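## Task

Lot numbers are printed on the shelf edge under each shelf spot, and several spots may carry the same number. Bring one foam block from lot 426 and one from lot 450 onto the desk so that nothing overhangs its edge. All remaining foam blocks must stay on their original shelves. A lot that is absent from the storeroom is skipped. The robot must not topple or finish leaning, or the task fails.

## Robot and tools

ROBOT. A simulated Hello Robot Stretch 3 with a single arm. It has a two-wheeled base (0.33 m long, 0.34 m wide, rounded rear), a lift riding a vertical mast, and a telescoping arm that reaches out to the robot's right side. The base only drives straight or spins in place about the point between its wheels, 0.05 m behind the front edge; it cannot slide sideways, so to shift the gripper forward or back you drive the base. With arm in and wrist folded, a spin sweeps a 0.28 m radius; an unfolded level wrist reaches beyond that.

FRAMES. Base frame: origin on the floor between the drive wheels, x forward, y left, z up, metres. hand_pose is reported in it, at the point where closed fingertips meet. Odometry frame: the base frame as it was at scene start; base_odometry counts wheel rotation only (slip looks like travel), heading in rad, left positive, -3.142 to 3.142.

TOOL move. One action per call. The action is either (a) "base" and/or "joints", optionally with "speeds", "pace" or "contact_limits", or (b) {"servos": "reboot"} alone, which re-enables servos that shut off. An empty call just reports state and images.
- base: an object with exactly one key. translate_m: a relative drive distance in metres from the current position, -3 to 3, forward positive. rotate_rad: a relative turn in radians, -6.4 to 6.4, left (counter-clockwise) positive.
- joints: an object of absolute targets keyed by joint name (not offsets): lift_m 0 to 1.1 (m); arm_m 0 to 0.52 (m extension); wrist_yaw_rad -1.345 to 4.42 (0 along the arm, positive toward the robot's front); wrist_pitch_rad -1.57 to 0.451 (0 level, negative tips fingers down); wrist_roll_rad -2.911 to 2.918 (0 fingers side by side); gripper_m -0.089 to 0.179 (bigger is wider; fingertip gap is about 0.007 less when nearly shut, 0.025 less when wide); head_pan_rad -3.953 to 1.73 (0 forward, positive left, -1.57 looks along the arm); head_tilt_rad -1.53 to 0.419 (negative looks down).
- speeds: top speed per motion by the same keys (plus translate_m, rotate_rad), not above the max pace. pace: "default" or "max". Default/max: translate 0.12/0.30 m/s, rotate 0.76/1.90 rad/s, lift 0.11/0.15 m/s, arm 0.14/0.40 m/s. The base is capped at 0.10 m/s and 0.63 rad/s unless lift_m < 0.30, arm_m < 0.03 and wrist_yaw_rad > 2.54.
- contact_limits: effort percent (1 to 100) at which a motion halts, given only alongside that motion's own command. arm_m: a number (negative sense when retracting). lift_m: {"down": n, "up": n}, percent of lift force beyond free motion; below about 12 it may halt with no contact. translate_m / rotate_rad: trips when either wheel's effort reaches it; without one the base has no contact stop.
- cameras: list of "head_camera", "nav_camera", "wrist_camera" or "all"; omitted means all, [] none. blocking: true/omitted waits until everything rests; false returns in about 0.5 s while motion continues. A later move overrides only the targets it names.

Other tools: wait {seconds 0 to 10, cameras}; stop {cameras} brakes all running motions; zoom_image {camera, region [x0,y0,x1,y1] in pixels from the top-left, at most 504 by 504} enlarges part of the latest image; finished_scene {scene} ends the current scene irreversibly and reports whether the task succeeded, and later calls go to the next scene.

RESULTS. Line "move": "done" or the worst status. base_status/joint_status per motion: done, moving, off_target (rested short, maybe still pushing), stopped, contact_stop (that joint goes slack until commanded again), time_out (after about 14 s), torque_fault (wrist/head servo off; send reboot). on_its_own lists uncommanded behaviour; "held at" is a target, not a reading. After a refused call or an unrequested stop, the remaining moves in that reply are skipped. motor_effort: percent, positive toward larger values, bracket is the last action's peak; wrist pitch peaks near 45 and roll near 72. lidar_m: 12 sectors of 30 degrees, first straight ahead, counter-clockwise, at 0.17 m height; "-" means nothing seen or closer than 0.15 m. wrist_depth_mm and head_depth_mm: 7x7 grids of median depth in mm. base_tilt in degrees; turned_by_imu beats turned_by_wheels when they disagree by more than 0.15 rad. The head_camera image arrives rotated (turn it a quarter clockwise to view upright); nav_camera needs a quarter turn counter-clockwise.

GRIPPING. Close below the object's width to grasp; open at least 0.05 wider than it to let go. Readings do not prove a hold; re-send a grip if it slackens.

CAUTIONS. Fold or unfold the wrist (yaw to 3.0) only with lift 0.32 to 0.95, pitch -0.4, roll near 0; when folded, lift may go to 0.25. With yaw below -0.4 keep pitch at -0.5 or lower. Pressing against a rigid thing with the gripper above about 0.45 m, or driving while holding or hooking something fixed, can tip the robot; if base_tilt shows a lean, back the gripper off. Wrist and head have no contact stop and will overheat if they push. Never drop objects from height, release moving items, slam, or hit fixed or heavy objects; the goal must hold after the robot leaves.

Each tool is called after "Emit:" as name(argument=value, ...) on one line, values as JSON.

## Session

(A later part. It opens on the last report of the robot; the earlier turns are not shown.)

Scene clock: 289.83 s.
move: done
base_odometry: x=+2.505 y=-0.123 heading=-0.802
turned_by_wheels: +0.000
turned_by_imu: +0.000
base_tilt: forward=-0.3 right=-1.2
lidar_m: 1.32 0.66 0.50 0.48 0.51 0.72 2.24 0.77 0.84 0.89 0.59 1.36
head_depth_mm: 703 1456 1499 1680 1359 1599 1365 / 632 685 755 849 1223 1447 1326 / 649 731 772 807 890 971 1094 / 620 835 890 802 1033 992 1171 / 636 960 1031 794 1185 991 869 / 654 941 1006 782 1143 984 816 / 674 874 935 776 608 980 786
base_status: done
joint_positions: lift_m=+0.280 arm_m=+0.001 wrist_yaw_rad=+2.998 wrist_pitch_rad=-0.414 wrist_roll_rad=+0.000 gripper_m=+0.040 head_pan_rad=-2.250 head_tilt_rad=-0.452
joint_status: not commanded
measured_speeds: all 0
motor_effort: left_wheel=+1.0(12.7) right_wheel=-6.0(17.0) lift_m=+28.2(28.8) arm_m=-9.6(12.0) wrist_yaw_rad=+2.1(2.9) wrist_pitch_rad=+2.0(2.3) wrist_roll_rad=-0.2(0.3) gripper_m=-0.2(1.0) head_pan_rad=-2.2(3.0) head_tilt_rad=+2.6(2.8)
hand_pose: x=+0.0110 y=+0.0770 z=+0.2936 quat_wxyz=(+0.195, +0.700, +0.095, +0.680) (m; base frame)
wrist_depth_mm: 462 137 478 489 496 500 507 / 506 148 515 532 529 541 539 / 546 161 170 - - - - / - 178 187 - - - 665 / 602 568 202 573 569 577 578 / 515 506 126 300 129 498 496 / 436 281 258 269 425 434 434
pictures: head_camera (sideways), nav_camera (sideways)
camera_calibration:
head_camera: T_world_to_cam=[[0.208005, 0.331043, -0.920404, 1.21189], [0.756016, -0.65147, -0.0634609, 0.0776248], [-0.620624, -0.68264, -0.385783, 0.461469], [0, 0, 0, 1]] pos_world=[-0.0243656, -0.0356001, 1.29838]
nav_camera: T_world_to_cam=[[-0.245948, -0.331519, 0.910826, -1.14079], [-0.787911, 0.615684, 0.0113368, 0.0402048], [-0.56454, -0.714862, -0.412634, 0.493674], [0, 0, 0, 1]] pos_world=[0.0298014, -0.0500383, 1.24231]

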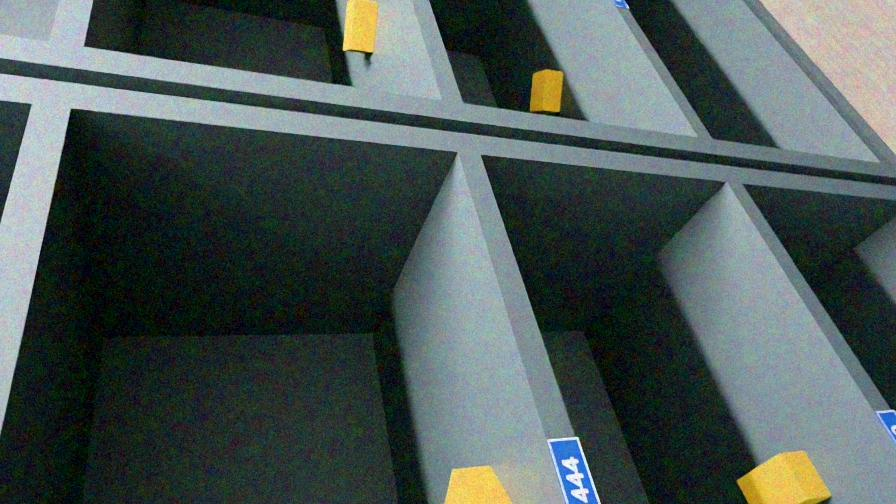

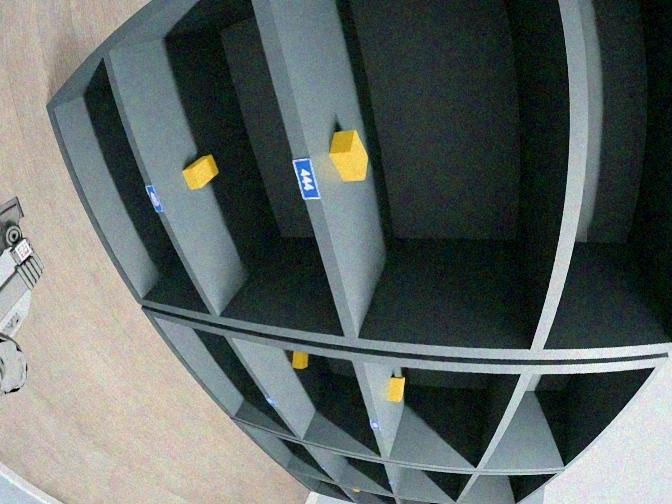

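Zoom the lower label (first rack) in nav and keep moving.

Emit:
zoom_image(camera="nav_camera", region=[130, 170, 190, 230])

Emit:
move(base={"translate_m":-0.7}, joints={"head_pan_rad":-1.9,"head_tilt_rad":-0.5}, pace="max", cameras=["nav_camera","head_camera"])

Scaled by 8.400 from the camera's 672x504 image, which has a finer 792x594 frame.

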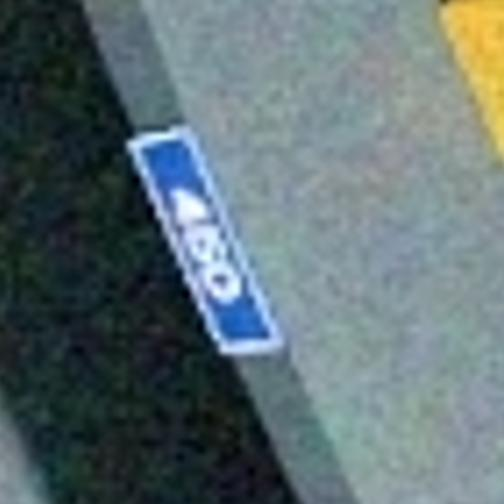

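Scene clock: 297.67 s.
move: done
base_odometry: x=+2.018 y=+0.380 heading=-0.801
turned_by_wheels: +0.000
turned_by_imu: -0.001
base_tilt: forward=-0.4 right=-1.2
lidar_m: 1.73 0.70 0.53 0.51 0.54 0.75 1.81 0.95 0.98 0.50 0.99 1.08
head_depth_mm: 826 979 1055 739 1213 964 1213 / 851 936 1016 719 1199 962 1156 / 835 905 984 723 1145 954 845 / 810 878 951 715 1132 946 818 / 784 848 925 708 1086 944 790 / 764 818 895 699 565 935 766 / 742 789 840 589 528 593 668
base_status: done
joint_positions: lift_m=+0.280 arm_m=+0.001 wrist_yaw_rad=+2.998 wrist_pitch_rad=-0.414 wrist_roll_rad=+0.000 gripper_m=+0.040 head_pan_rad=-1.899 head_tilt_rad=-0.500
joint_status: all done
measured_speeds: all 0
motor_effort: left_wheel=+2.7(11.2) right_wheel=-7.9(17.7) lift_m=+28.9(29.4) arm_m=-4.3(7.0) wrist_yaw_rad=+1.8(3.1) wrist_pitch_rad=+2.1(2.2) wrist_roll_rad=+0.1(0.3) gripper_m=+0.1(0.9) head_pan_rad=-3.4(5.2) head_tilt_rad=-4.6(5.5)
hand_pose: x=+0.0110 y=+0.0770 z=+0.2936 quat_wxyz=(+0.195, +0.700, +0.095, +0.680) (m; base frame)
wrist_depth_mm: 488 137 498 515 517 524 529 / 527 148 536 541 - - - / - 161 170 - - - - / - 178 188 - 649 668 668 / 603 580 203 572 564 582 576 / 508 506 127 300 129 497 493 / 435 281 257 270 424 431 430
pictures: head_camera (sideways), nav_camera (sideways)
camera_calibration:
head_camera: T_world_to_cam=[[0.0957581, 0.424171, -0.900505, 1.18668], [0.934907, -0.348904, -0.0649304, 0.0784252], [-0.341731, -0.83567, -0.429971, 0.517268], [0, 0, 0, 1]] pos_world=[-0.010188, -0.0437278, 1.29612]
nav_camera: T_world_to_cam=[[-0.131113, -0.437196, 0.889758, -1.11401], [-0.951712, 0.306811, 0.0105141, 0.0422771], [-0.277584, -0.845415, -0.456311, 0.548754], [0, 0, 0, 1]] pos_world=[0.0465007, -0.0360856, 1.24116]

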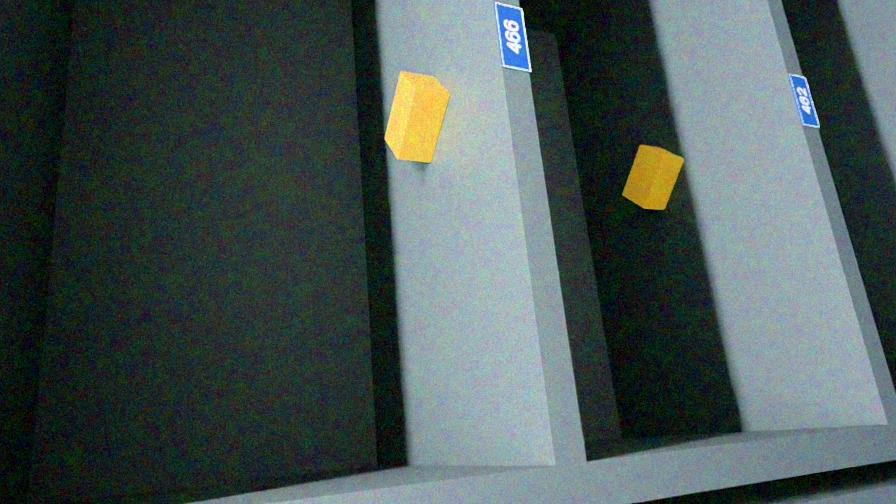

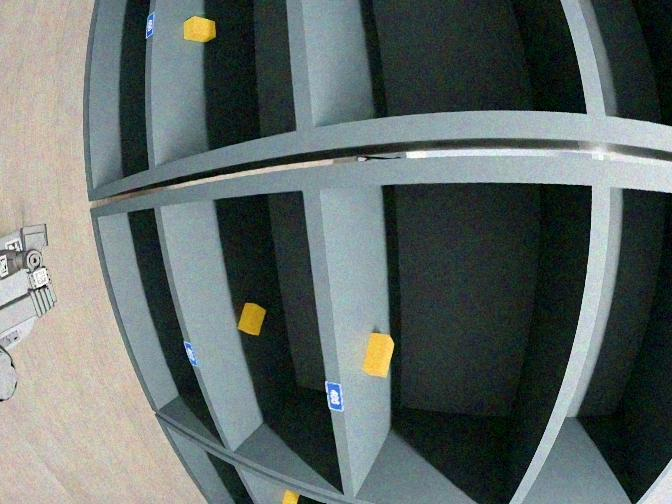

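Emit:
zoom_image(camera="nav_camera", region=[125, 0, 175, 50])

Emit:
move(joints={"head_pan_rad":-1.2,"head_tilt_rad":-0.55}, cameras=["head_camera"])

Scaled by 10.080 from the camera's 672x504 image, which has a finer 792x594 frame.

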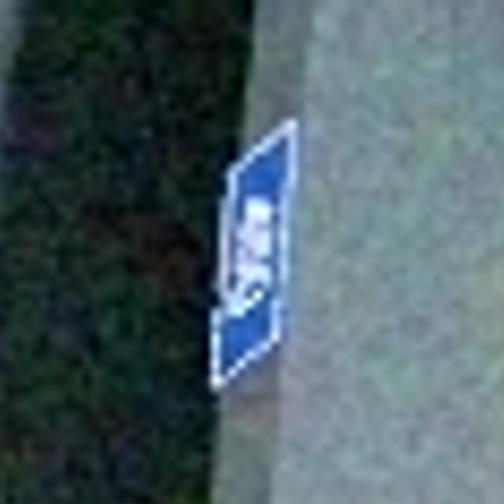

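Scene clock: 308.93 s.
move: done
base_odometry: x=+2.018 y=+0.380 heading=-0.801
turned_by_wheels: +0.000
turned_by_imu: +0.000
base_tilt: forward=-0.3 right=-1.3
lidar_m: 1.74 0.70 0.53 0.51 0.54 0.76 1.81 0.95 0.97 0.50 0.99 1.08
head_depth_mm: 394 428 446 491 544 923 761 / 761 430 466 521 569 654 740 / 809 877 931 647 1033 703 786 / 846 922 962 641 1150 903 1132 / 886 966 1011 674 1140 898 1182 / 924 1017 1001 706 1135 925 1183 / 972 1076 981 741 1126 979 1186
base_status: not commanded
joint_positions: lift_m=+0.280 arm_m=+0.001 wrist_yaw_rad=+2.998 wrist_pitch_rad=-0.414 wrist_roll_rad=+0.000 gripper_m=+0.040 head_pan_rad=-1.185 head_tilt_rad=-0.552
joint_status: all done
measured_speeds: all 0
motor_effort: left_wheel=+2.5(2.7) right_wheel=-8.1(9.1) lift_m=+27.1(28.5) arm_m=-0.8(2.3) wrist_yaw_rad=+1.3(2.8) wrist_pitch_rad=+2.1(2.2) wrist_roll_rad=+0.2(0.3) gripper_m=+0.4(0.8) head_pan_rad=+0.5(5.1) head_tilt_rad=-4.0(9.8)
hand_pose: x=+0.0110 y=+0.0770 z=+0.2936 quat_wxyz=(+0.195, +0.700, +0.095, +0.680) (m; base frame)
wrist_depth_mm: 488 137 506 515 520 527 534 / 530 147 528 539 - - - / - 162 169 - - - - / - 178 188 - 658 669 666 / 604 575 203 576 563 584 578 / 510 511 127 301 129 498 489 / 434 279 258 269 426 433 432
pictures: head_camera (sideways)
camera_calibration:
head_camera: T_world_to_cam=[[-0.222674, 0.425649, -0.877063, 1.15806], [0.933743, 0.35174, -0.0663606, 0.0802915], [0.280252, -0.833728, -0.47577, 0.573045], [0, 0, 0, 1]] pos_world=[0.0223008, -0.0434041, 1.29366]

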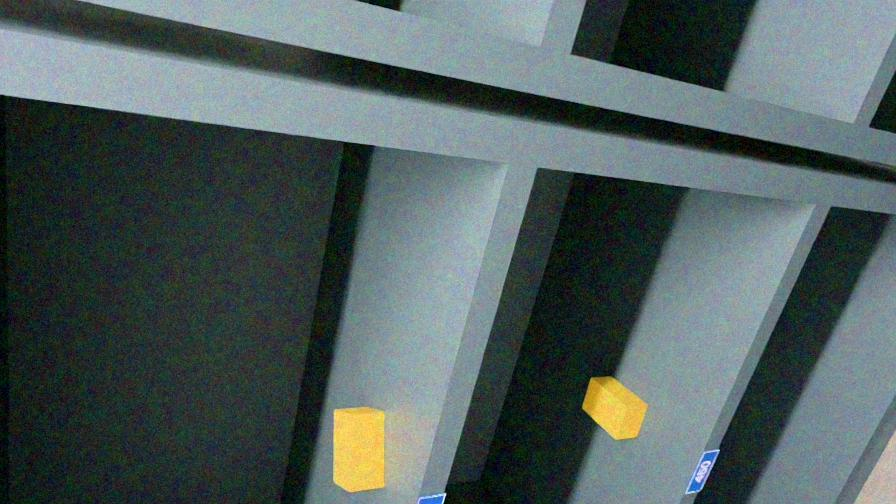

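Emit:
zoom_image(camera="head_camera", region=[675, 440, 735, 500])

Scaled by 8.400 from the camera's 896x504 image, which has a finer 1280x720 frame.

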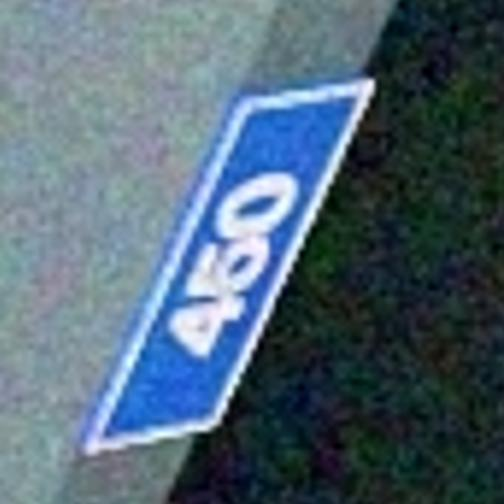

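Emit:
move(base={"translate_m":0.49}, joints={"lift_m":0.6,"head_pan_rad":-1.57}, pace="max", cameras=[])

Emit:
move(joints={"wrist_yaw_rad":0.0,"wrist_pitch_rad":-0.4,"gripper_m":0.17}, pace="max", cameras=["wrist_camera","head_camera"])

Scene clock: 325.90 s.
move: done
base_odometry: x=+2.359 y=+0.028 heading=-0.802
turned_by_wheels: +0.000
turned_by_imu: +0.000
base_tilt: forward=-0.3 right=-1.1
lidar_m: 1.53 0.68 0.51 0.49 0.52 0.73 2.27 1.32 0.63 0.97 0.70 1.57
head_depth_mm: 780 845 915 664 1039 914 820 / 781 850 910 655 1128 918 1117 / 783 851 913 651 1120 913 1113 / 788 853 915 633 1105 903 1108 / 788 858 921 615 1102 876 1101 / 791 862 923 630 1130 896 1126 / 791 864 914 621 1130 891 1120
base_status: done
joint_positions: lift_m=+0.600 arm_m=+0.001 wrist_yaw_rad=+2.998 wrist_pitch_rad=-0.414 wrist_roll_rad=+0.000 gripper_m=+0.040 head_pan_rad=-1.570 head_tilt_rad=-0.550
joint_status: all done
measured_speeds: all 0
motor_effort: left_wheel=+1.0(13.4) right_wheel=+2.6(10.8) lift_m=+24.7(32.3) arm_m=+5.7(5.9) wrist_yaw_rad=+1.5(3.0) wrist_pitch_rad=+2.2(2.3) wrist_roll_rad=+0.0(0.3) gripper_m=-0.3(1.0) head_pan_rad=+2.8(4.6) head_tilt_rad=+3.8(4.5)
hand_pose: x=+0.0110 y=+0.0770 z=+0.6135 quat_wxyz=(+0.195, +0.700, +0.096, +0.680) (m; base frame)
wrist_depth_mm: 469 137 479 498 504 509 518 / 515 147 520 532 532 537 - / - 161 170 - - - - / - 179 188 - - - - / - - 200 - 152 - - / - - 127 151 127 817 854 / 782 - 262 772 759 760 754
pictures: none
No camera images: "cameras" was empty.

Scene clock: 327.73 s.
move: done
base_odometry: x=+2.359 y=+0.028 heading=-0.802
turned_by_wheels: +0.000
turned_by_imu: +0.000
base_tilt: forward=-0.4 right=-1.2
lidar_m: 1.53 0.68 0.51 0.49 0.52 0.73 2.27 1.32 0.63 0.96 0.70 1.57
head_depth_mm: 778 846 918 663 1038 913 822 / 782 854 913 656 1128 916 1119 / 784 852 913 651 1118 911 1112 / 787 857 917 634 1113 901 1107 / 791 860 916 615 1099 875 1102 / 793 863 919 629 1125 896 1121 / 795 866 911 624 1127 890 1119
base_status: not commanded
joint_positions: lift_m=+0.600 arm_m=+0.001 wrist_yaw_rad=+0.003 wrist_pitch_rad=-0.414 wrist_roll_rad=+0.000 gripper_m=+0.170 head_pan_rad=-1.570 head_tilt_rad=-0.550
joint_status: all done
measured_speeds: all 0
motor_effort: left_wheel=+0.9(1.1) right_wheel=+3.2(3.7) lift_m=+27.9(28.1) arm_m=+7.4(7.6) wrist_yaw_rad=-2.9(7.2) wrist_pitch_rad=+2.2(4.5) wrist_roll_rad=+0.2(0.3) gripper_m=+0.6(82.7) head_pan_rad=+3.5(4.0) head_tilt_rad=+3.3(4.5)
hand_pose: x=-0.0208 y=-0.3704 z=+0.6135 quat_wxyz=(+0.693, +0.147, -0.691, -0.145) (m; base frame)
wrist_depth_mm: - - - - - - - / - - - - - - - / - - - - - - - / - - - - 329 329 326 / - 144 - - - 320 319 / - 124 - - - - - / - - - - - - 106
pictures: head_camera (sideways), wrist_camera
camera_calibration:
head_camera: T_world_to_cam=[[-0.0466301, 0.476685, -0.877837, 1.15803], [0.997504, -0.0244209, -0.0662479, 0.079748], [-0.053017, -0.878735, -0.474356, 0.573227], [0, 0, 0, 1]] pos_world=[0.00484086, -0.0463524, 1.29376]
wrist_camera: T_world_to_cam=[[-0.998888, -0.0398662, -0.0251878, -0.0135285], [-0.00249792, 0.578114, -0.815952, 0.747179], [0.0470903, -0.814981, -0.577571, 0.219613], [0, 0, 0, 1]] pos_world=[-0.0219887, -0.253514, 0.736163]

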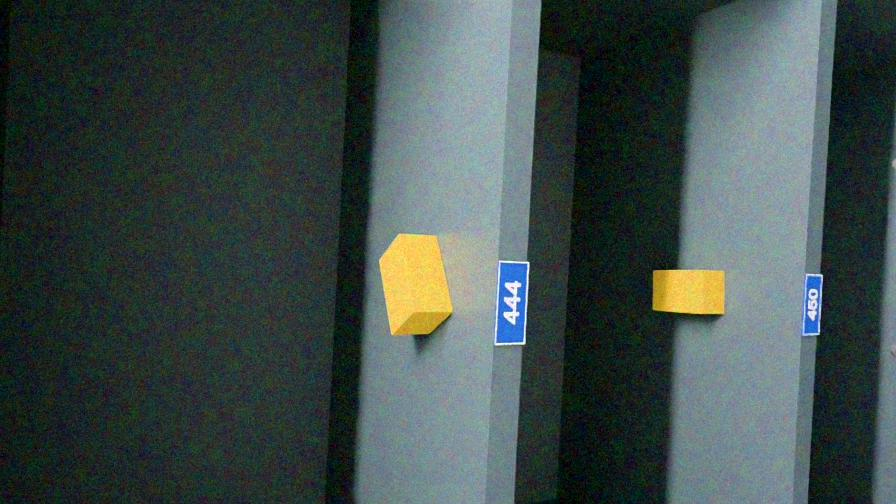

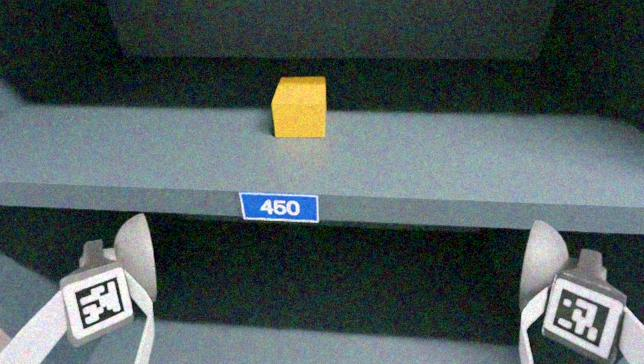

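Emit:
move(base={"translate_m":0.051}, joints={"wrist_pitch_rad":-0.2,"lift_m":0.51,"arm_m":0.11}, cameras=["wrist_camera"])

Scene clock: 341.57 s.
move: done
base_odometry: x=+2.395 y=-0.008 heading=-0.802
turned_by_wheels: +0.000
turned_by_imu: +0.000
base_tilt: forward=-0.3 right=-1.2
lidar_m: 1.48 0.67 0.50 0.49 0.52 0.72 2.26 0.70 0.66 0.97 0.67 1.52
head_depth_mm: 779 850 916 666 1097 924 823 / 783 853 912 658 1133 915 1116 / 785 855 913 646 1114 913 811 / 784 860 918 620 1108 881 807 / 789 860 923 637 1101 902 805 / 791 865 928 628 1127 890 1120 / 794 867 913 624 1089 889 1119
base_status: done
joint_positions: lift_m=+0.510 arm_m=+0.110 wrist_yaw_rad=+0.003 wrist_pitch_rad=-0.223 wrist_roll_rad=+0.000 gripper_m=+0.170 head_pan_rad=-1.570 head_tilt_rad=-0.550
joint_status: all done
measured_speeds: all 0
motor_effort: left_wheel=+6.2(9.7) right_wheel=+4.4(10.3) lift_m=+24.3(28.1) arm_m=+12.3(14.5) wrist_yaw_rad=-2.3(4.2) wrist_pitch_rad=+3.9(6.8) wrist_roll_rad=+0.2(0.3) gripper_m=+0.1(1.1) head_pan_rad=+3.1(4.0) head_tilt_rad=+3.8(4.6)
hand_pose: x=-0.0208 y=-0.4996 z=+0.5686 quat_wxyz=(+0.703, +0.080, -0.702, -0.078) (m; base frame)
wrist_depth_mm: - - - - - - 519 / - - - - - - 544 / - - - - - - - / 304 302 302 298 297 295 295 / 243 230 240 240 240 239 237 / 117 141 210 208 199 192 191 / - 126 - - - 200 106
pictures: wrist_camera
camera_calibration:
wrist_camera: T_world_to_cam=[[-0.998879, -0.0438769, -0.0177595, -0.0259794], [-0.00190002, 0.412053, -0.911158, 0.75642], [0.0472966, -0.910103, -0.411674, -0.0533594], [0, 0, 0, 1]] pos_world=[-0.0219893, -0.361388, 0.66679]

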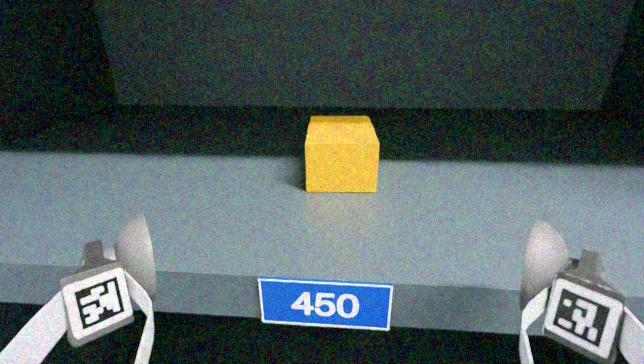

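Emit:
move(joints={"arm_m":0.29,"lift_m":0.5}, contact_limits={"arm_m":35}, speeds={"arm_m":0.12,"lift_m":0.04}, cameras=["wrist_camera"])

Emit:
move(joints={"gripper_m":0.035}, cameras=["wrist_camera"])

Emit:
move(joints={"lift_m":0.6}, cameras=["wrist_camera"])

Scene clock: 354.53 s.
move: done
base_odometry: x=+2.395 y=-0.008 heading=-0.802
turned_by_wheels: +0.000
turned_by_imu: +0.000
base_tilt: forward=-0.3 right=-1.2
lidar_m: 1.47 0.67 0.50 0.49 0.51 0.72 2.25 0.70 0.66 0.97 0.67 1.52
head_depth_mm: 779 851 916 664 1091 923 824 / 782 855 908 655 1122 917 816 / 784 859 915 647 1117 910 602 / 788 857 916 620 1110 881 634 / 789 860 921 637 1106 882 1099 / 793 869 922 629 1128 894 1127 / 794 868 916 622 1088 891 1113
base_status: not commanded
joint_positions: lift_m=+0.500 arm_m=+0.290 wrist_yaw_rad=+0.003 wrist_pitch_rad=-0.222 wrist_roll_rad=+0.000 gripper_m=+0.170 head_pan_rad=-1.570 head_tilt_rad=-0.550
joint_status: all done
measured_speeds: all 0
motor_effort: left_wheel=+6.7(6.7) right_wheel=+4.0(4.9) lift_m=+25.0(28.6) arm_m=+12.2(14.9) wrist_yaw_rad=-2.7(4.3) wrist_pitch_rad=+3.7(3.8) wrist_roll_rad=+0.0(0.3) gripper_m=+0.6(1.1) head_pan_rad=+3.3(3.8) head_tilt_rad=+2.8(4.3)
contact_limits: arm_m 35 (drawing in: default 31, maximum 55; extending or still: default 39, maximum 69)
hand_pose: x=-0.0208 y=-0.6796 z=+0.5587 quat_wxyz=(+0.703, +0.080, -0.702, -0.078) (m; base frame)
wrist_depth_mm: - - 395 392 383 372 369 / - - - - 399 398 391 / - - - - - - - / 298 278 296 314 291 290 290 / 223 211 222 139 200 218 219 / 123 141 170 116 121 170 176 / 116 143 143 123 126 147 106
pictures: wrist_camera
camera_calibration:
wrist_camera: T_world_to_cam=[[-0.998879, -0.0438802, -0.0177434, -0.0340672], [-0.00189921, 0.411729, -0.911304, 0.821399], [0.0472937, -0.910249, -0.411351, -0.221586], [0, 0, 0, 1]] pos_world=[-0.0219893, -0.541387, 0.65679]

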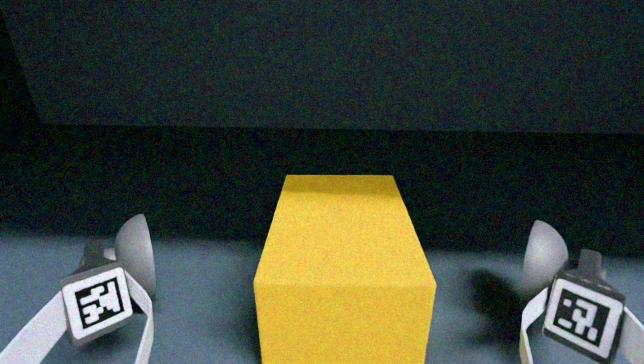

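Scene clock: 356.40 s.
move: done
base_odometry: x=+2.395 y=-0.008 heading=-0.802
turned_by_wheels: +0.000
turned_by_imu: +0.000
base_tilt: forward=-0.4 right=-1.2
lidar_m: 1.48 0.67 0.50 0.49 0.51 0.73 2.27 0.70 0.66 0.97 0.67 1.52
head_depth_mm: 780 848 919 664 1097 923 819 / 783 858 913 657 1131 917 815 / 784 854 917 647 1114 911 602 / 786 858 918 619 1109 867 635 / 790 861 920 637 1108 899 1102 / 793 863 923 630 1132 896 1125 / 793 867 917 622 1087 892 1118
base_status: not commanded
joint_positions: lift_m=+0.500 arm_m=+0.290 wrist_yaw_rad=+0.003 wrist_pitch_rad=-0.222 wrist_roll_rad=+0.000 gripper_m=+0.036 head_pan_rad=-1.570 head_tilt_rad=-0.550
joint_status: all done
measured_speeds: all 0
motor_effort: left_wheel=+5.9(6.7) right_wheel=+4.0(5.0) lift_m=+27.1(28.1) arm_m=+9.8(12.6) wrist_yaw_rad=-1.6(4.3) wrist_pitch_rad=+3.7(3.8) wrist_roll_rad=+0.2(0.3) gripper_m=-15.9(89.6) head_pan_rad=+3.5(3.9) head_tilt_rad=+3.2(4.1)
contact_limits: arm_m 35 (drawing in: default 31, maximum 55; extending or still: default 39, maximum 69)
hand_pose: x=-0.0208 y=-0.6796 z=+0.5587 quat_wxyz=(+0.703, +0.080, -0.702, -0.078) (m; base frame)
wrist_depth_mm: - - 396 393 387 377 369 / - - - - 402 396 391 / - - - - - - - / 296 278 295 313 294 290 288 / 222 222 155 139 148 219 220 / 179 178 127 118 121 176 175 / 149 143 139 125 127 138 147
pictures: wrist_camera
camera_calibration:
wrist_camera: T_world_to_cam=[[-0.998884, -0.0437961, -0.0176957, -0.0340529], [-0.00189941, 0.411562, -0.91138, 0.821358], [0.0471977, -0.910329, -0.411186, -0.22174], [0, 0, 0, 1]] pos_world=[-0.0219892, -0.541387, 0.65679]

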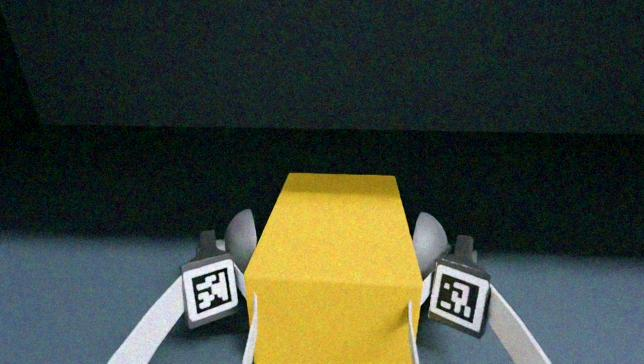

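Scene clock: 358.13 s.
move: done
base_odometry: x=+2.395 y=-0.008 heading=-0.802
turned_by_wheels: +0.000
turned_by_imu: +0.000
base_tilt: forward=-0.4 right=-1.2
lidar_m: 1.48 0.67 0.50 0.49 0.51 0.73 2.26 0.71 0.66 0.96 0.67 1.52
head_depth_mm: 780 850 920 666 1094 924 825 / 783 851 914 657 1125 922 777 / 788 856 913 645 1114 579 560 / 786 860 915 619 1116 660 1105 / 792 862 920 636 1106 896 1104 / 792 865 922 630 1130 894 1127 / 795 864 911 622 1086 887 1116
base_status: not commanded
joint_positions: lift_m=+0.600 arm_m=+0.290 wrist_yaw_rad=+0.003 wrist_pitch_rad=-0.222 wrist_roll_rad=+0.000 gripper_m=+0.036 head_pan_rad=-1.570 head_tilt_rad=-0.550
joint_status: all done
measured_speeds: all 0
motor_effort: left_wheel=+6.3(6.5) right_wheel=+3.7(5.1) lift_m=+28.5(31.4) arm_m=+7.0(10.2) wrist_yaw_rad=-3.2(3.9) wrist_pitch_rad=+3.7(3.8) wrist_roll_rad=+0.2(0.3) gripper_m=-15.9(16.3) head_pan_rad=+3.0(3.8) head_tilt_rad=+2.4(3.9)
contact_limits: arm_m 35 (drawing in: default 31, maximum 55; extending or still: default 39, maximum 69)
hand_pose: x=-0.0208 y=-0.6796 z=+0.6587 quat_wxyz=(+0.703, +0.080, -0.702, -0.078) (m; base frame)
wrist_depth_mm: - - 397 390 383 378 371 / - - - - 402 396 391 / - - - - - - - / - - - 170 - - - / - - 152 142 148 - - / 313 311 126 118 121 308 307 / 280 261 128 124 125 251 267
pictures: wrist_camera
camera_calibration:
wrist_camera: T_world_to_cam=[[-0.998884, -0.0437961, -0.0176957, -0.0322834], [-0.00189941, 0.411562, -0.91138, 0.912496], [0.0471977, -0.910329, -0.411186, -0.180621], [0, 0, 0, 1]] pos_world=[-0.0219892, -0.541387, 0.75679]

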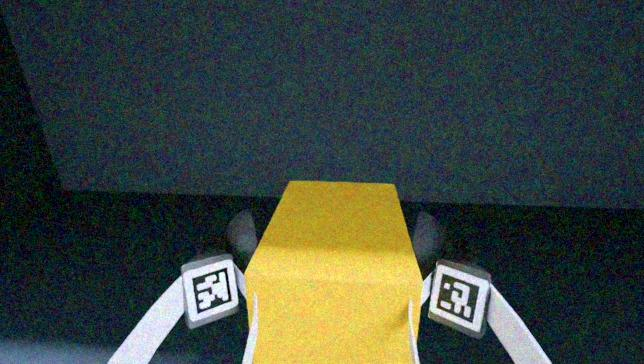

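Emit:
move(joints={"arm_m":0.0}, speeds={"arm_m":0.3}, cameras=[])

Emit:
move(base={"translate_m":1.03}, joints={"lift_m":0.85}, cameras=["nav_camera"])

Emit:
move(base={"rotate_rad":-1.595}, cameras=["nav_camera"])

Scene clock: 379.70 s.
move: done
base_odometry: x=+2.395 y=-0.008 heading=-0.802
turned_by_wheels: +0.000
turned_by_imu: +0.000
base_tilt: forward=-0.3 right=-1.1
lidar_m: 1.48 0.67 0.50 0.49 0.51 0.73 2.26 0.70 0.66 0.97 0.67 1.52
head_depth_mm: 781 848 920 663 1101 922 823 / 786 851 913 655 1118 918 1116 / 784 853 914 646 1118 913 813 / 788 857 918 619 1114 904 608 / 791 859 920 637 1105 900 804 / 793 866 922 630 1124 896 1123 / 796 867 916 624 1085 892 1120
base_status: not commanded
joint_positions: lift_m=+0.600 arm_m=+0.001 wrist_yaw_rad=+0.003 wrist_pitch_rad=-0.222 wrist_roll_rad=+0.000 gripper_m=+0.036 head_pan_rad=-1.570 head_tilt_rad=-0.550
joint_status: all done
measured_speeds: all 0
motor_effort: left_wheel=+6.2(6.7) right_wheel=+3.4(5.0) lift_m=+28.4(29.7) arm_m=-11.9(14.2) wrist_yaw_rad=-2.0(4.6) wrist_pitch_rad=+3.7(3.8) wrist_roll_rad=+0.0(0.4) gripper_m=-15.8(16.5) head_pan_rad=+2.7(3.7) head_tilt_rad=+2.3(3.1)
hand_pose: x=-0.0208 y=-0.3902 z=+0.6587 quat_wxyz=(+0.703, +0.080, -0.702, -0.078) (m; base frame)
wrist_depth_mm: - - - - - - 611 / - - - - - - 641 / - - - - - - - / - - - - - - - / - - 153 142 147 - - / - - 127 118 121 323 319 / - - 124 124 122 107 -
pictures: none
No camera images: "cameras" was empty.

Scene clock: 391.13 s.
move: done
base_odometry: x=+3.111 y=-0.748 heading=-0.802
turned_by_wheels: +0.000
turned_by_imu: +0.000
base_tilt: forward=-0.5 right=-1.3
lidar_m: 0.46 0.48 0.46 0.45 0.47 0.67 2.08 0.79 0.83 1.56 0.63 0.47
head_depth_mm: 2702 2937 3199 2746 1973 1560 1320 / 2717 2998 3213 2732 1972 1540 1338 / 2729 2949 3295 2689 1960 481 317 / 2724 2994 3288 2654 1957 439 291 / 2704 2881 3232 2533 1942 1436 1259 / 1645 1719 1791 1882 1780 1518 1255 / 1164 1196 1225 1265 1299 1334 1214
base_status: done
joint_positions: lift_m=+0.850 arm_m=+0.001 wrist_yaw_rad=+0.003 wrist_pitch_rad=-0.222 wrist_roll_rad=+0.000 gripper_m=+0.036 head_pan_rad=-1.570 head_tilt_rad=-0.550
joint_status: all done
measured_speeds: all 0
motor_effort: left_wheel=+5.3(10.7) right_wheel=+4.9(10.8) lift_m=+24.4(32.6) arm_m=+0.5(12.6) wrist_yaw_rad=-3.2(4.5) wrist_pitch_rad=+3.6(3.8) wrist_roll_rad=-0.3(0.3) gripper_m=-16.1(16.6) head_pan_rad=+3.0(3.7) head_tilt_rad=+3.2(3.4)
hand_pose: x=-0.0208 y=-0.3902 z=+0.9087 quat_wxyz=(+0.703, +0.080, -0.702, -0.078) (m; base frame)
wrist_depth_mm: - - - - - - - / - - - - - - - / - - - - - - - / - - - - - - - / - - 155 142 152 - - / - - 126 118 121 - - / - - 126 124 125 - -
pictures: nav_camera (sideways)
camera_calibration:
nav_camera: T_world_to_cam=[[0.0174304, -0.499826, 0.86595, -1.0838], [-0.99979, -0.018064, 0.00969792, 0.0436968], [0.0107952, -0.865937, -0.500036, 0.603966], [0, 0, 0, 1]] pos_world=[0.0560588, -0.0179266, 1.2401]

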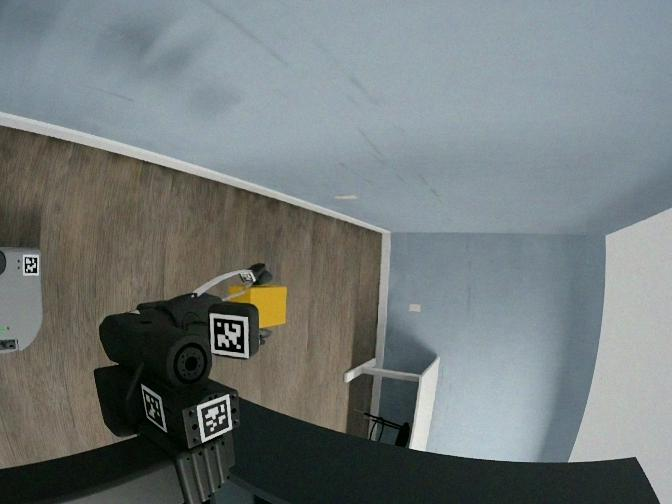

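Scene clock: 394.77 s.
move: done
base_odometry: x=+3.111 y=-0.748 heading=-2.396
turned_by_wheels: -1.595
turned_by_imu: -1.569
base_tilt: forward=-0.3 right=-1.3
lidar_m: 1.60 0.63 0.47 0.46 0.48 0.47 0.45 0.47 0.66 1.98 0.79 0.82
head_depth_mm: 1456 1398 1360 1317 1281 1251 1221 / 2273 2166 2063 1955 1803 1547 1341 / 3475 3749 3715 2690 1963 481 318 / 3501 3867 - 2674 1949 439 291 / 3484 3753 - 2670 1939 1430 1255 / 2278 2197 2364 2495 1917 1516 1256 / 1975 2002 1548 1631 1749 1505 1244
base_status: done
joint_positions: lift_m=+0.850 arm_m=+0.001 wrist_yaw_rad=+0.003 wrist_pitch_rad=-0.222 wrist_roll_rad=+0.000 gripper_m=+0.036 head_pan_rad=-1.570 head_tilt_rad=-0.550
joint_status: not commanded
measured_speeds: all 0
motor_effort: left_wheel=+8.1(12.3) right_wheel=-10.8(13.4) lift_m=+24.7(25.4) arm_m=-3.4(4.0) wrist_yaw_rad=-3.3(4.1) wrist_pitch_rad=+3.7(3.8) wrist_roll_rad=-0.1(0.3) gripper_m=-15.7(16.6) head_pan_rad=+2.9(3.6) head_tilt_rad=+1.7(2.6)
hand_pose: x=-0.0209 y=-0.3902 z=+0.9087 quat_wxyz=(+0.703, +0.080, -0.702, -0.078) (m; base frame)
wrist_depth_mm: - - - - - - - / - - - - - - - / - - - - - - - / - - - - - - - / - - 156 142 152 - - / - - 126 118 121 122 - / - - 126 124 125 117 549
pictures: nav_camera (sideways)
camera_calibration:
nav_camera: T_world_to_cam=[[0.0174304, -0.499826, 0.86595, -1.0838], [-0.99979, -0.018064, 0.00969792, 0.0436968], [0.0107952, -0.865937, -0.500036, 0.603966], [0, 0, 0, 1]] pos_world=[0.0560588, -0.0179266, 1.2401]

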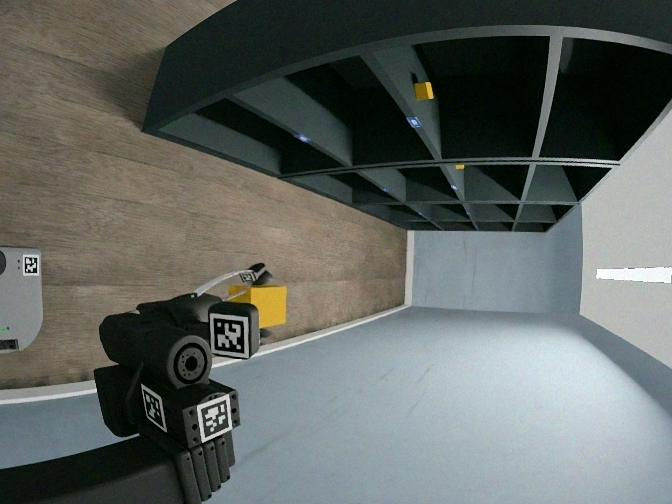

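Emit:
move(base={"translate_m":0.83}, cameras=[])

Emit:
move(base={"translate_m":0.82}, cameras=[])

Emit:
move(base={"rotate_rad":1.59}, joints={"head_tilt_rad":-0.6}, cameras=[])

Emit:
move(base={"translate_m":-0.8}, cameras=["head_camera","wrist_camera"])

Scene clock: 420.77 s.
move: done
base_odometry: x=+2.501 y=-1.311 heading=-2.396
turned_by_wheels: +0.000
turned_by_imu: -0.001
base_tilt: forward=-0.2 right=-1.3
lidar_m: 1.51 0.60 0.45 0.44 0.45 0.64 1.27 1.33 0.60 0.58 0.61 2.23
head_depth_mm: 458 499 549 608 685 1475 1319 / 458 500 548 610 687 782 888 / 460 501 552 612 688 481 318 / 461 502 552 612 680 439 291 / 462 502 556 616 693 777 924 / 463 505 555 617 707 831 1160 / 476 3731 3754 2607 1904 1498 1247
base_status: done
joint_positions: lift_m=+0.850 arm_m=+0.001 wrist_yaw_rad=+0.002 wrist_pitch_rad=-0.222 wrist_roll_rad=+0.000 gripper_m=+0.036 head_pan_rad=-1.570 head_tilt_rad=-0.550
joint_status: not commanded
measured_speeds: all 0
motor_effort: left_wheel=+8.0(12.0) right_wheel=+1.0(10.8) lift_m=+26.8(26.9) arm_m=-10.0(13.0) wrist_yaw_rad=-2.3(4.7) wrist_pitch_rad=+3.7(3.8) wrist_roll_rad=+0.4(0.4) gripper_m=-15.8(16.5) head_pan_rad=+3.3(3.6) head_tilt_rad=+1.4(2.7)
hand_pose: x=-0.0209 y=-0.3902 z=+0.9087 quat_wxyz=(+0.703, +0.080, -0.702, -0.078) (m; base frame)
wrist_depth_mm: - 321 309 306 300 294 289 / - 344 328 325 318 309 303 / - - 351 344 336 328 325 / - - 374 356 355 351 351 / - - 155 142 150 371 - / - - 126 118 121 391 - / - - 125 124 122 107 -
pictures: none
No camera images: "cameras" was empty.

Scene clock: 430.10 s.
move: done
base_odometry: x=+1.899 y=-1.868 heading=-2.396
turned_by_wheels: +0.000
turned_by_imu: +0.001
base_tilt: forward=-0.3 right=-1.2
lidar_m: 1.43 0.56 0.42 0.41 0.43 0.60 1.82 0.87 0.92 2.76 1.95 1.54
head_depth_mm: 2001 1943 1878 1816 1752 1533 1316 / 3152 2993 2828 2477 1989 1553 1350 / 3640 3833 3918 2704 1962 481 317 / 3549 3871 - 2664 1950 439 291 / 3488 3847 - 2671 1932 1436 1255 / 3530 3876 - 2608 1913 1521 1248 / 3528 3898 3812 2587 1916 1515 1245
base_status: done
joint_positions: lift_m=+0.850 arm_m=+0.001 wrist_yaw_rad=+0.002 wrist_pitch_rad=-0.222 wrist_roll_rad=+0.000 gripper_m=+0.036 head_pan_rad=-1.570 head_tilt_rad=-0.550
joint_status: not commanded
measured_speeds: all 0
motor_effort: left_wheel=+3.7(11.8) right_wheel=+6.8(10.7) lift_m=+27.7(28.2) arm_m=-8.9(11.1) wrist_yaw_rad=-2.0(4.3) wrist_pitch_rad=+3.7(3.8) wrist_roll_rad=+0.2(0.3) gripper_m=-15.8(16.7) head_pan_rad=+2.9(3.4) head_tilt_rad=+0.7(2.1)
hand_pose: x=-0.0209 y=-0.3902 z=+0.9087 quat_wxyz=(+0.703, +0.080, -0.702, -0.078) (m; base frame)
wrist_depth_mm: - - - - - - - / - - - - - - - / - - - - - - - / - - - - - - - / - - 155 142 152 - - / - - 126 118 122 - - / - - 126 124 125 - -
pictures: none
No camera images: "cameras" was empty.

Scene clock: 433.73 s.
move: done
base_odometry: x=+1.899 y=-1.868 heading=-0.806
turned_by_wheels: +1.590
turned_by_imu: +1.564
base_tilt: forward=-0.4 right=-1.1
lidar_m: 0.41 0.43 0.60 1.85 0.87 0.92 2.83 1.95 1.55 1.41 0.56 0.42
head_depth_mm: 1362 1486 1667 1870 1881 1499 1343 / 1357 1498 1659 1843 1866 1481 - / 1368 1491 1666 1875 1844 458 325 / 1366 1514 1675 1884 1834 298 300 / 1376 1506 1684 1873 1832 1415 1216 / 1356 1473 1613 1705 1696 1455 1219 / 1048 1090 1105 1149 1173 1222 1163
base_status: done
joint_positions: lift_m=+0.850 arm_m=+0.001 wrist_yaw_rad=+0.002 wrist_pitch_rad=-0.222 wrist_roll_rad=+0.000 gripper_m=+0.036 head_pan_rad=-1.570 head_tilt_rad=-0.600
joint_status: all done
measured_speeds: all 0
motor_effort: left_wheel=-8.7(12.6) right_wheel=+9.2(12.2) lift_m=+28.0(28.8) arm_m=-12.2(12.8) wrist_yaw_rad=-1.9(4.0) wrist_pitch_rad=+3.7(3.8) wrist_roll_rad=-0.1(0.3) gripper_m=-15.6(16.4) head_pan_rad=+2.1(3.4) head_tilt_rad=-5.0(8.2)
hand_pose: x=-0.0209 y=-0.3902 z=+0.9087 quat_wxyz=(+0.703, +0.080, -0.702, -0.078) (m; base frame)
wrist_depth_mm: - - - - - - - / - - - - - - - / - - - - - - - / - - - - - - - / - - 154 142 152 - - / - - 126 118 121 - - / - - 126 124 125 - -
pictures: none
No camera images: "cameras" was empty.

Scene clock: 442.87 s.
move: done
base_odometry: x=+1.345 y=-1.290 heading=-0.806
turned_by_wheels: +0.000
turned_by_imu: +0.000
base_tilt: forward=-0.3 right=-1.2
lidar_m: 1.20 1.26 0.67 0.65 0.68 0.96 2.95 1.81 1.31 1.19 1.65 1.24
head_depth_mm: 1343 1472 1572 1132 1819 1499 1343 / 1330 1479 1569 1120 1863 1494 - / 1343 1476 1576 1112 1677 460 325 / 1341 1479 1635 1838 1833 299 300 / 1351 1487 1646 1855 1827 1424 1223 / 1349 1495 1667 1848 1810 1454 1218 / 1364 1496 1660 1868 1811 1444 1212
base_status: done
joint_positions: lift_m=+0.850 arm_m=+0.001 wrist_yaw_rad=+0.002 wrist_pitch_rad=-0.222 wrist_roll_rad=+0.000 gripper_m=+0.036 head_pan_rad=-1.570 head_tilt_rad=-0.600
joint_status: not commanded
measured_speeds: all 0
motor_effort: left_wheel=-4.4(12.6) right_wheel=-6.8(11.1) lift_m=+30.1(30.1) arm_m=-6.7(12.5) wrist_yaw_rad=-2.7(4.3) wrist_pitch_rad=+3.7(3.8) wrist_roll_rad=+0.1(0.3) gripper_m=-15.4(16.5) head_pan_rad=+2.1(3.4) head_tilt_rad=-4.2(5.7)
hand_pose: x=-0.0209 y=-0.3902 z=+0.9087 quat_wxyz=(+0.703, +0.080, -0.702, -0.078) (m; base frame)
wrist_depth_mm: - - - - - - - / - - - - - - - / - - - - - - - / - - - - - - - / - - 155 142 152 - - / - - 127 118 121 - - / - - 126 124 125 - -
pictures: head_camera (sideways), wrist_camera
camera_calibration:
head_camera: T_world_to_cam=[[-0.046741, 0.520158, -0.85279, 1.12529], [0.997499, -0.021003, -0.0674832, 0.0813503], [-0.053013, -0.853812, -0.517875, 0.629848], [0, 0, 0, 1]] pos_world=[0.00484053, -0.045848, 1.29131]
wrist_camera: T_world_to_cam=[[-0.998893, -0.0435732, -0.0177065, -0.0151178], [-0.00179798, 0.411567, -0.911378, 1.02124], [0.046999, -0.910337, -0.41119, 0.185622], [0, 0, 0, 1]] pos_world=[-0.021989, -0.251987, 1.00679]

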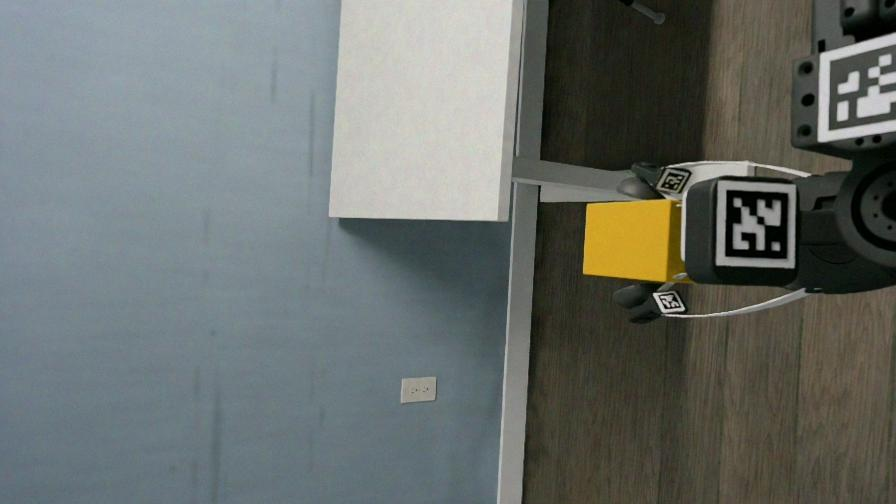

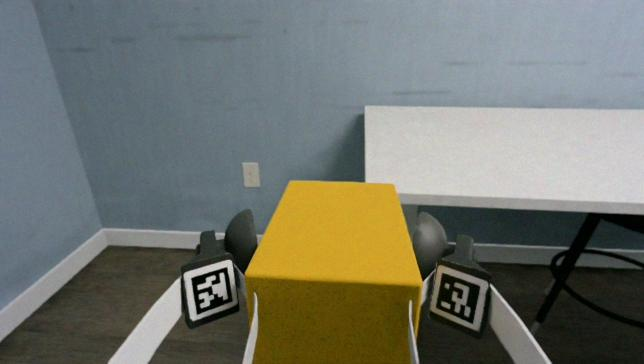

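Emit:
move(base={"translate_m":-0.27}, cameras=[])

Emit:
move(joints={"arm_m":0.517}, speeds={"arm_m":0.25}, cameras=["head_camera"])

Emit:
move(joints={"lift_m":0.7}, contact_limits={"lift_m":{"down":15}}, cameras=["head_camera"])

Emit:
move(joints={"lift_m":0.68}, speeds={"lift_m":0.03}, contact_limits={"lift_m":{"down":13}}, cameras=["head_camera","wrist_camera"])

Scene clock: 461.53 s.
move: done
base_odometry: x=+1.158 y=-1.095 heading=-0.806
turned_by_wheels: +0.000
turned_by_imu: +0.000
base_tilt: forward=-0.3 right=-1.2
lidar_m: 1.47 1.54 0.68 0.66 0.69 0.97 2.82 1.61 1.14 1.17 1.70 1.51
head_depth_mm: 1327 1455 1560 1137 1761 1494 1341 / 1336 1468 1576 1118 1806 1495 - / 1332 1464 1562 1113 1852 459 325 / 1339 1475 1558 1097 1559 299 300 / 1343 1475 1579 1091 1772 1426 1219 / 1346 1480 1631 1819 1809 1460 1218 / 1359 1486 1638 1845 1807 1442 1213
base_status: done
joint_positions: lift_m=+0.850 arm_m=+0.001 wrist_yaw_rad=+0.002 wrist_pitch_rad=-0.222 wrist_roll_rad=+0.000 gripper_m=+0.036 head_pan_rad=-1.570 head_tilt_rad=-0.600
joint_status: not commanded
measured_speeds: all 0
motor_effort: left_wheel=-4.0(10.7) right_wheel=-8.0(11.4) lift_m=+26.2(29.8) arm_m=-2.0(5.0) wrist_yaw_rad=-2.8(3.8) wrist_pitch_rad=+3.7(3.8) wrist_roll_rad=+0.1(0.3) gripper_m=-16.0(16.4) head_pan_rad=+2.1(3.2) head_tilt_rad=-3.2(4.3)
hand_pose: x=-0.0209 y=-0.3902 z=+0.9087 quat_wxyz=(+0.703, +0.080, -0.702, -0.078) (m; base frame)
wrist_depth_mm: - - - - - - - / - - - - - - - / - - - - - - - / - - - - - - - / - - 155 142 152 - - / - - 126 118 121 - - / - - 126 125 125 - -
pictures: none
No camera images: "cameras" was empty.

Scene clock: 465.67 s.
move: done
base_odometry: x=+1.158 y=-1.095 heading=-0.806
turned_by_wheels: +0.000
turned_by_imu: +0.000
base_tilt: forward=-0.3 right=-1.1
lidar_m: 1.47 1.54 0.68 0.66 0.69 0.97 2.81 1.61 1.14 1.17 1.70 1.51
head_depth_mm: 1326 1463 1561 1137 357 - - / 1330 1460 1573 447 357 1414 1244 / 1335 1461 1551 965 1834 1492 1235 / 1338 1475 1557 998 1783 1462 1224 / 1345 1476 1594 1089 1765 1459 1223 / 1352 1478 1653 1825 1809 1452 1218 / 1352 1481 1646 1865 1793 1441 1215
base_status: not commanded
joint_positions: lift_m=+0.850 arm_m=+0.517 wrist_yaw_rad=+0.002 wrist_pitch_rad=-0.222 wrist_roll_rad=+0.000 gripper_m=+0.036 head_pan_rad=-1.570 head_tilt_rad=-0.600
joint_status: all done
measured_speeds: all 0
motor_effort: left_wheel=-3.5(4.2) right_wheel=-7.9(8.5) lift_m=+24.2(26.2) arm_m=+12.6(15.0) wrist_yaw_rad=-2.7(4.7) wrist_pitch_rad=+3.6(3.8) wrist_roll_rad=-0.2(0.3) gripper_m=-15.8(16.5) head_pan_rad=+2.5(3.1) head_tilt_rad=-2.8(4.3)
hand_pose: x=-0.0209 y=-0.9066 z=+0.9087 quat_wxyz=(+0.703, +0.080, -0.702, -0.078) (m; base frame)
wrist_depth_mm: - - - - - - - / - - - - - - - / - - - - - - - / - - - - - - - / - - 155 141 148 - - / - - 127 118 121 - - / - - 125 124 122 107 -
pictures: head_camera (sideways)
camera_calibration:
head_camera: T_world_to_cam=[[-0.046741, 0.520158, -0.85279, 1.12529], [0.997499, -0.021003, -0.0674832, 0.0813503], [-0.053013, -0.853812, -0.517875, 0.629848], [0, 0, 0, 1]] pos_world=[0.00484053, -0.045848, 1.29131]

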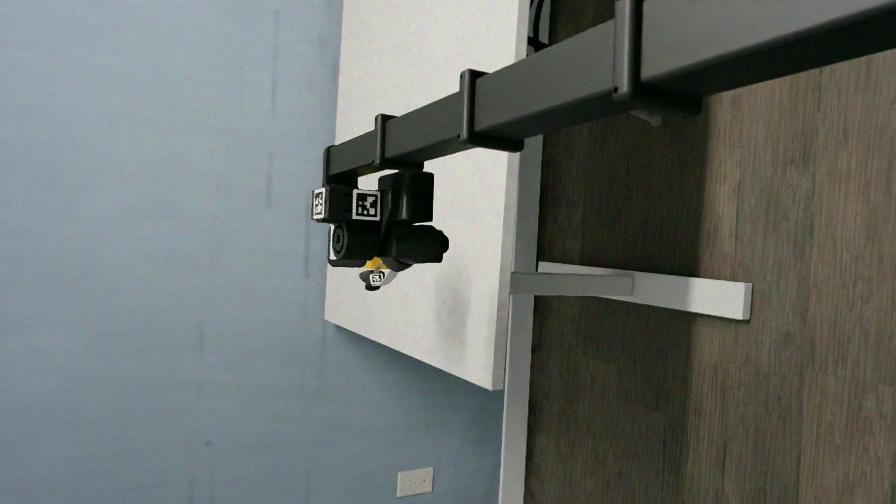

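Scene clock: 467.87 s.
move: done
base_odometry: x=+1.158 y=-1.095 heading=-0.806
turned_by_wheels: +0.000
turned_by_imu: +0.000
base_tilt: forward=-0.3 right=-1.1
lidar_m: 1.47 1.54 0.68 0.66 0.69 0.97 2.82 1.61 1.14 1.17 1.70 1.51
head_depth_mm: 1323 1458 1570 1132 1748 1501 1224 / 1326 1458 1579 1119 1743 448 366 / 1340 1462 1559 1018 711 1445 1234 / 1339 1477 1548 965 1666 1469 1232 / 1346 1477 1580 1089 1743 1455 1222 / 1353 1479 1647 1802 1816 1449 1215 / 1349 1477 1647 1842 1807 1443 1211
base_status: not commanded
joint_positions: lift_m=+0.700 arm_m=+0.517 wrist_yaw_rad=+0.002 wrist_pitch_rad=-0.222 wrist_roll_rad=+0.000 gripper_m=+0.036 head_pan_rad=-1.570 head_tilt_rad=-0.600
joint_status: all done
measured_speeds: all 0
motor_effort: left_wheel=-3.6(4.0) right_wheel=-8.0(8.7) lift_m=+23.2(25.9) arm_m=+11.1(12.9) wrist_yaw_rad=-2.8(4.2) wrist_pitch_rad=+3.6(3.8) wrist_roll_rad=+0.1(0.3) gripper_m=-16.3(16.5) head_pan_rad=+2.7(3.0) head_tilt_rad=-2.6(3.6)
contact_limits: lift_m down 15 (down: maximum 72; up: maximum 65)
hand_pose: x=-0.0209 y=-0.9066 z=+0.7587 quat_wxyz=(+0.703, +0.080, -0.702, -0.078) (m; base frame)
wrist_depth_mm: - - - - - - - / - - - - - - - / - - - - - - - / - - - - - - - / - - 153 142 147 - - / - - 127 118 121 - - / - - 125 124 122 108 -
pictures: head_camera (sideways)
camera_calibration:
head_camera: T_world_to_cam=[[-0.046741, 0.520158, -0.85279, 1.12529], [0.997499, -0.021003, -0.0674832, 0.0813503], [-0.053013, -0.853812, -0.517875, 0.629848], [0, 0, 0, 1]] pos_world=[0.00484053, -0.045848, 1.29131]

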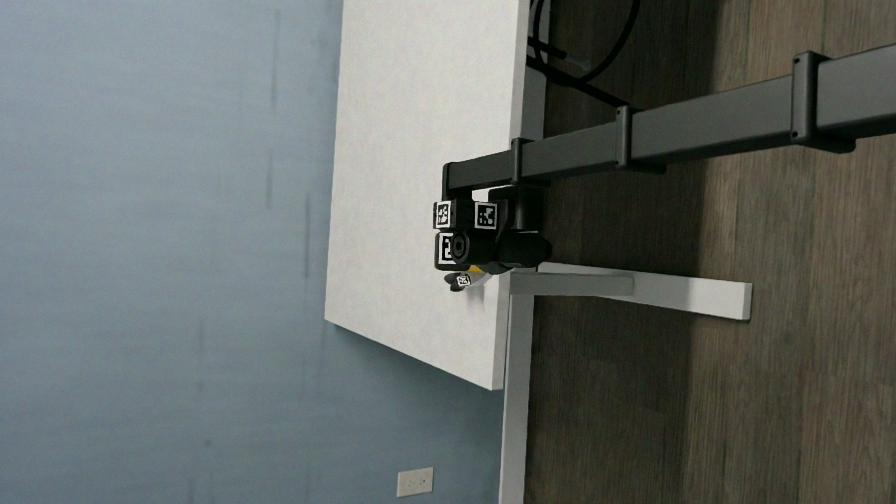

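Scene clock: 468.97 s.
move: done
base_odometry: x=+1.158 y=-1.095 heading=-0.806
turned_by_wheels: +0.000
turned_by_imu: +0.000
base_tilt: forward=-0.3 right=-1.2
lidar_m: 1.47 1.54 0.68 0.66 0.70 0.97 2.82 1.60 1.14 1.17 1.70 1.51
head_depth_mm: 1331 1464 1572 1133 1766 1491 1248 / 1333 1469 1567 1126 1744 500 377 / 1342 1462 1575 1113 719 1410 1229 / 1343 1466 1563 980 1666 1462 1223 / 1349 1486 1593 1087 1756 1460 1215 / 1345 1481 1640 1826 1811 1458 1221 / 1353 1494 1648 1856 1800 1441 1213
base_status: not commanded
joint_positions: lift_m=+0.680 arm_m=+0.517 wrist_yaw_rad=+0.002 wrist_pitch_rad=-0.196 wrist_roll_rad=+0.000 gripper_m=+0.036 head_pan_rad=-1.570 head_tilt_rad=-0.600
joint_status: all done
measured_speeds: all 0
motor_effort: left_wheel=-3.3(4.0) right_wheel=-7.7(8.3) lift_m=+20.3(26.3) arm_m=+10.9(11.5) wrist_yaw_rad=-1.9(3.9) wrist_pitch_rad=-1.3(3.7) wrist_roll_rad=-0.1(0.3) gripper_m=-15.6(16.2) head_pan_rad=+2.5(3.0) head_tilt_rad=-2.6(3.6)
contact_limits: lift_m down 13 (down: maximum 72; up: maximum 65)
hand_pose: x=-0.0209 y=-0.9086 z=+0.7453 quat_wxyz=(+0.704, +0.070, -0.703, -0.068) (m; base frame)
wrist_depth_mm: - - - - - - - / - - - - - - - / - - - - - - - / - - - - - - - / - - 152 139 147 - - / - - 126 119 120 - - / - - 124 125 122 107 -
pictures: head_camera (sideways), wrist_camera
camera_calibration:
head_camera: T_world_to_cam=[[-0.046741, 0.520158, -0.85279, 1.12529], [0.997499, -0.021003, -0.0674832, 0.0813503], [-0.053013, -0.853812, -0.517875, 0.629848], [0, 0, 0, 1]] pos_world=[0.00484053, -0.045848, 1.29131]
wrist_camera: T_world_to_cam=[[-0.998889, -0.0441211, -0.016578, -0.041928], [-0.00180204, 0.387222, -0.921985, 1.07149], [0.0470984, -0.92093, -0.386871, -0.38136], [0, 0, 0, 1]] pos_world=[-0.0219891, -0.767958, 0.839663]

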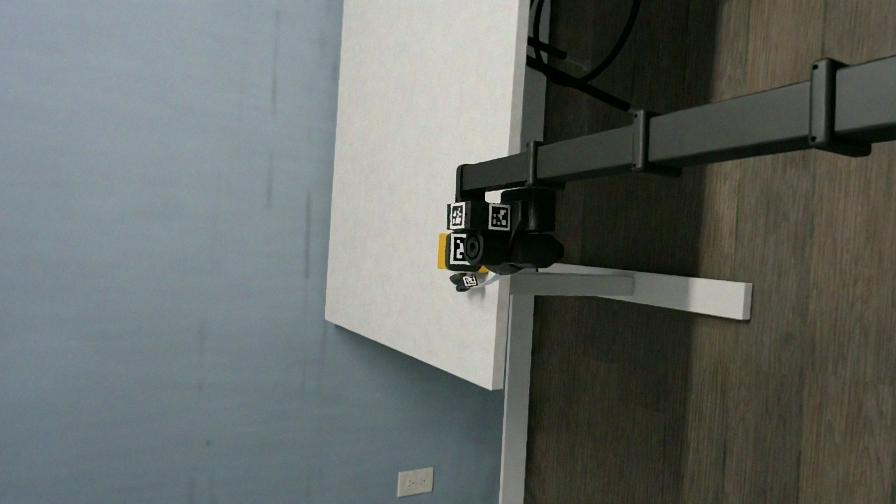

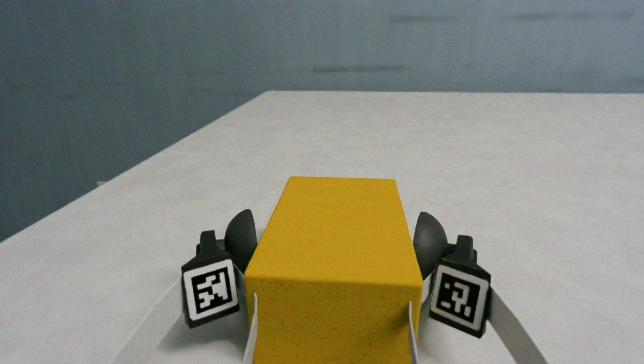

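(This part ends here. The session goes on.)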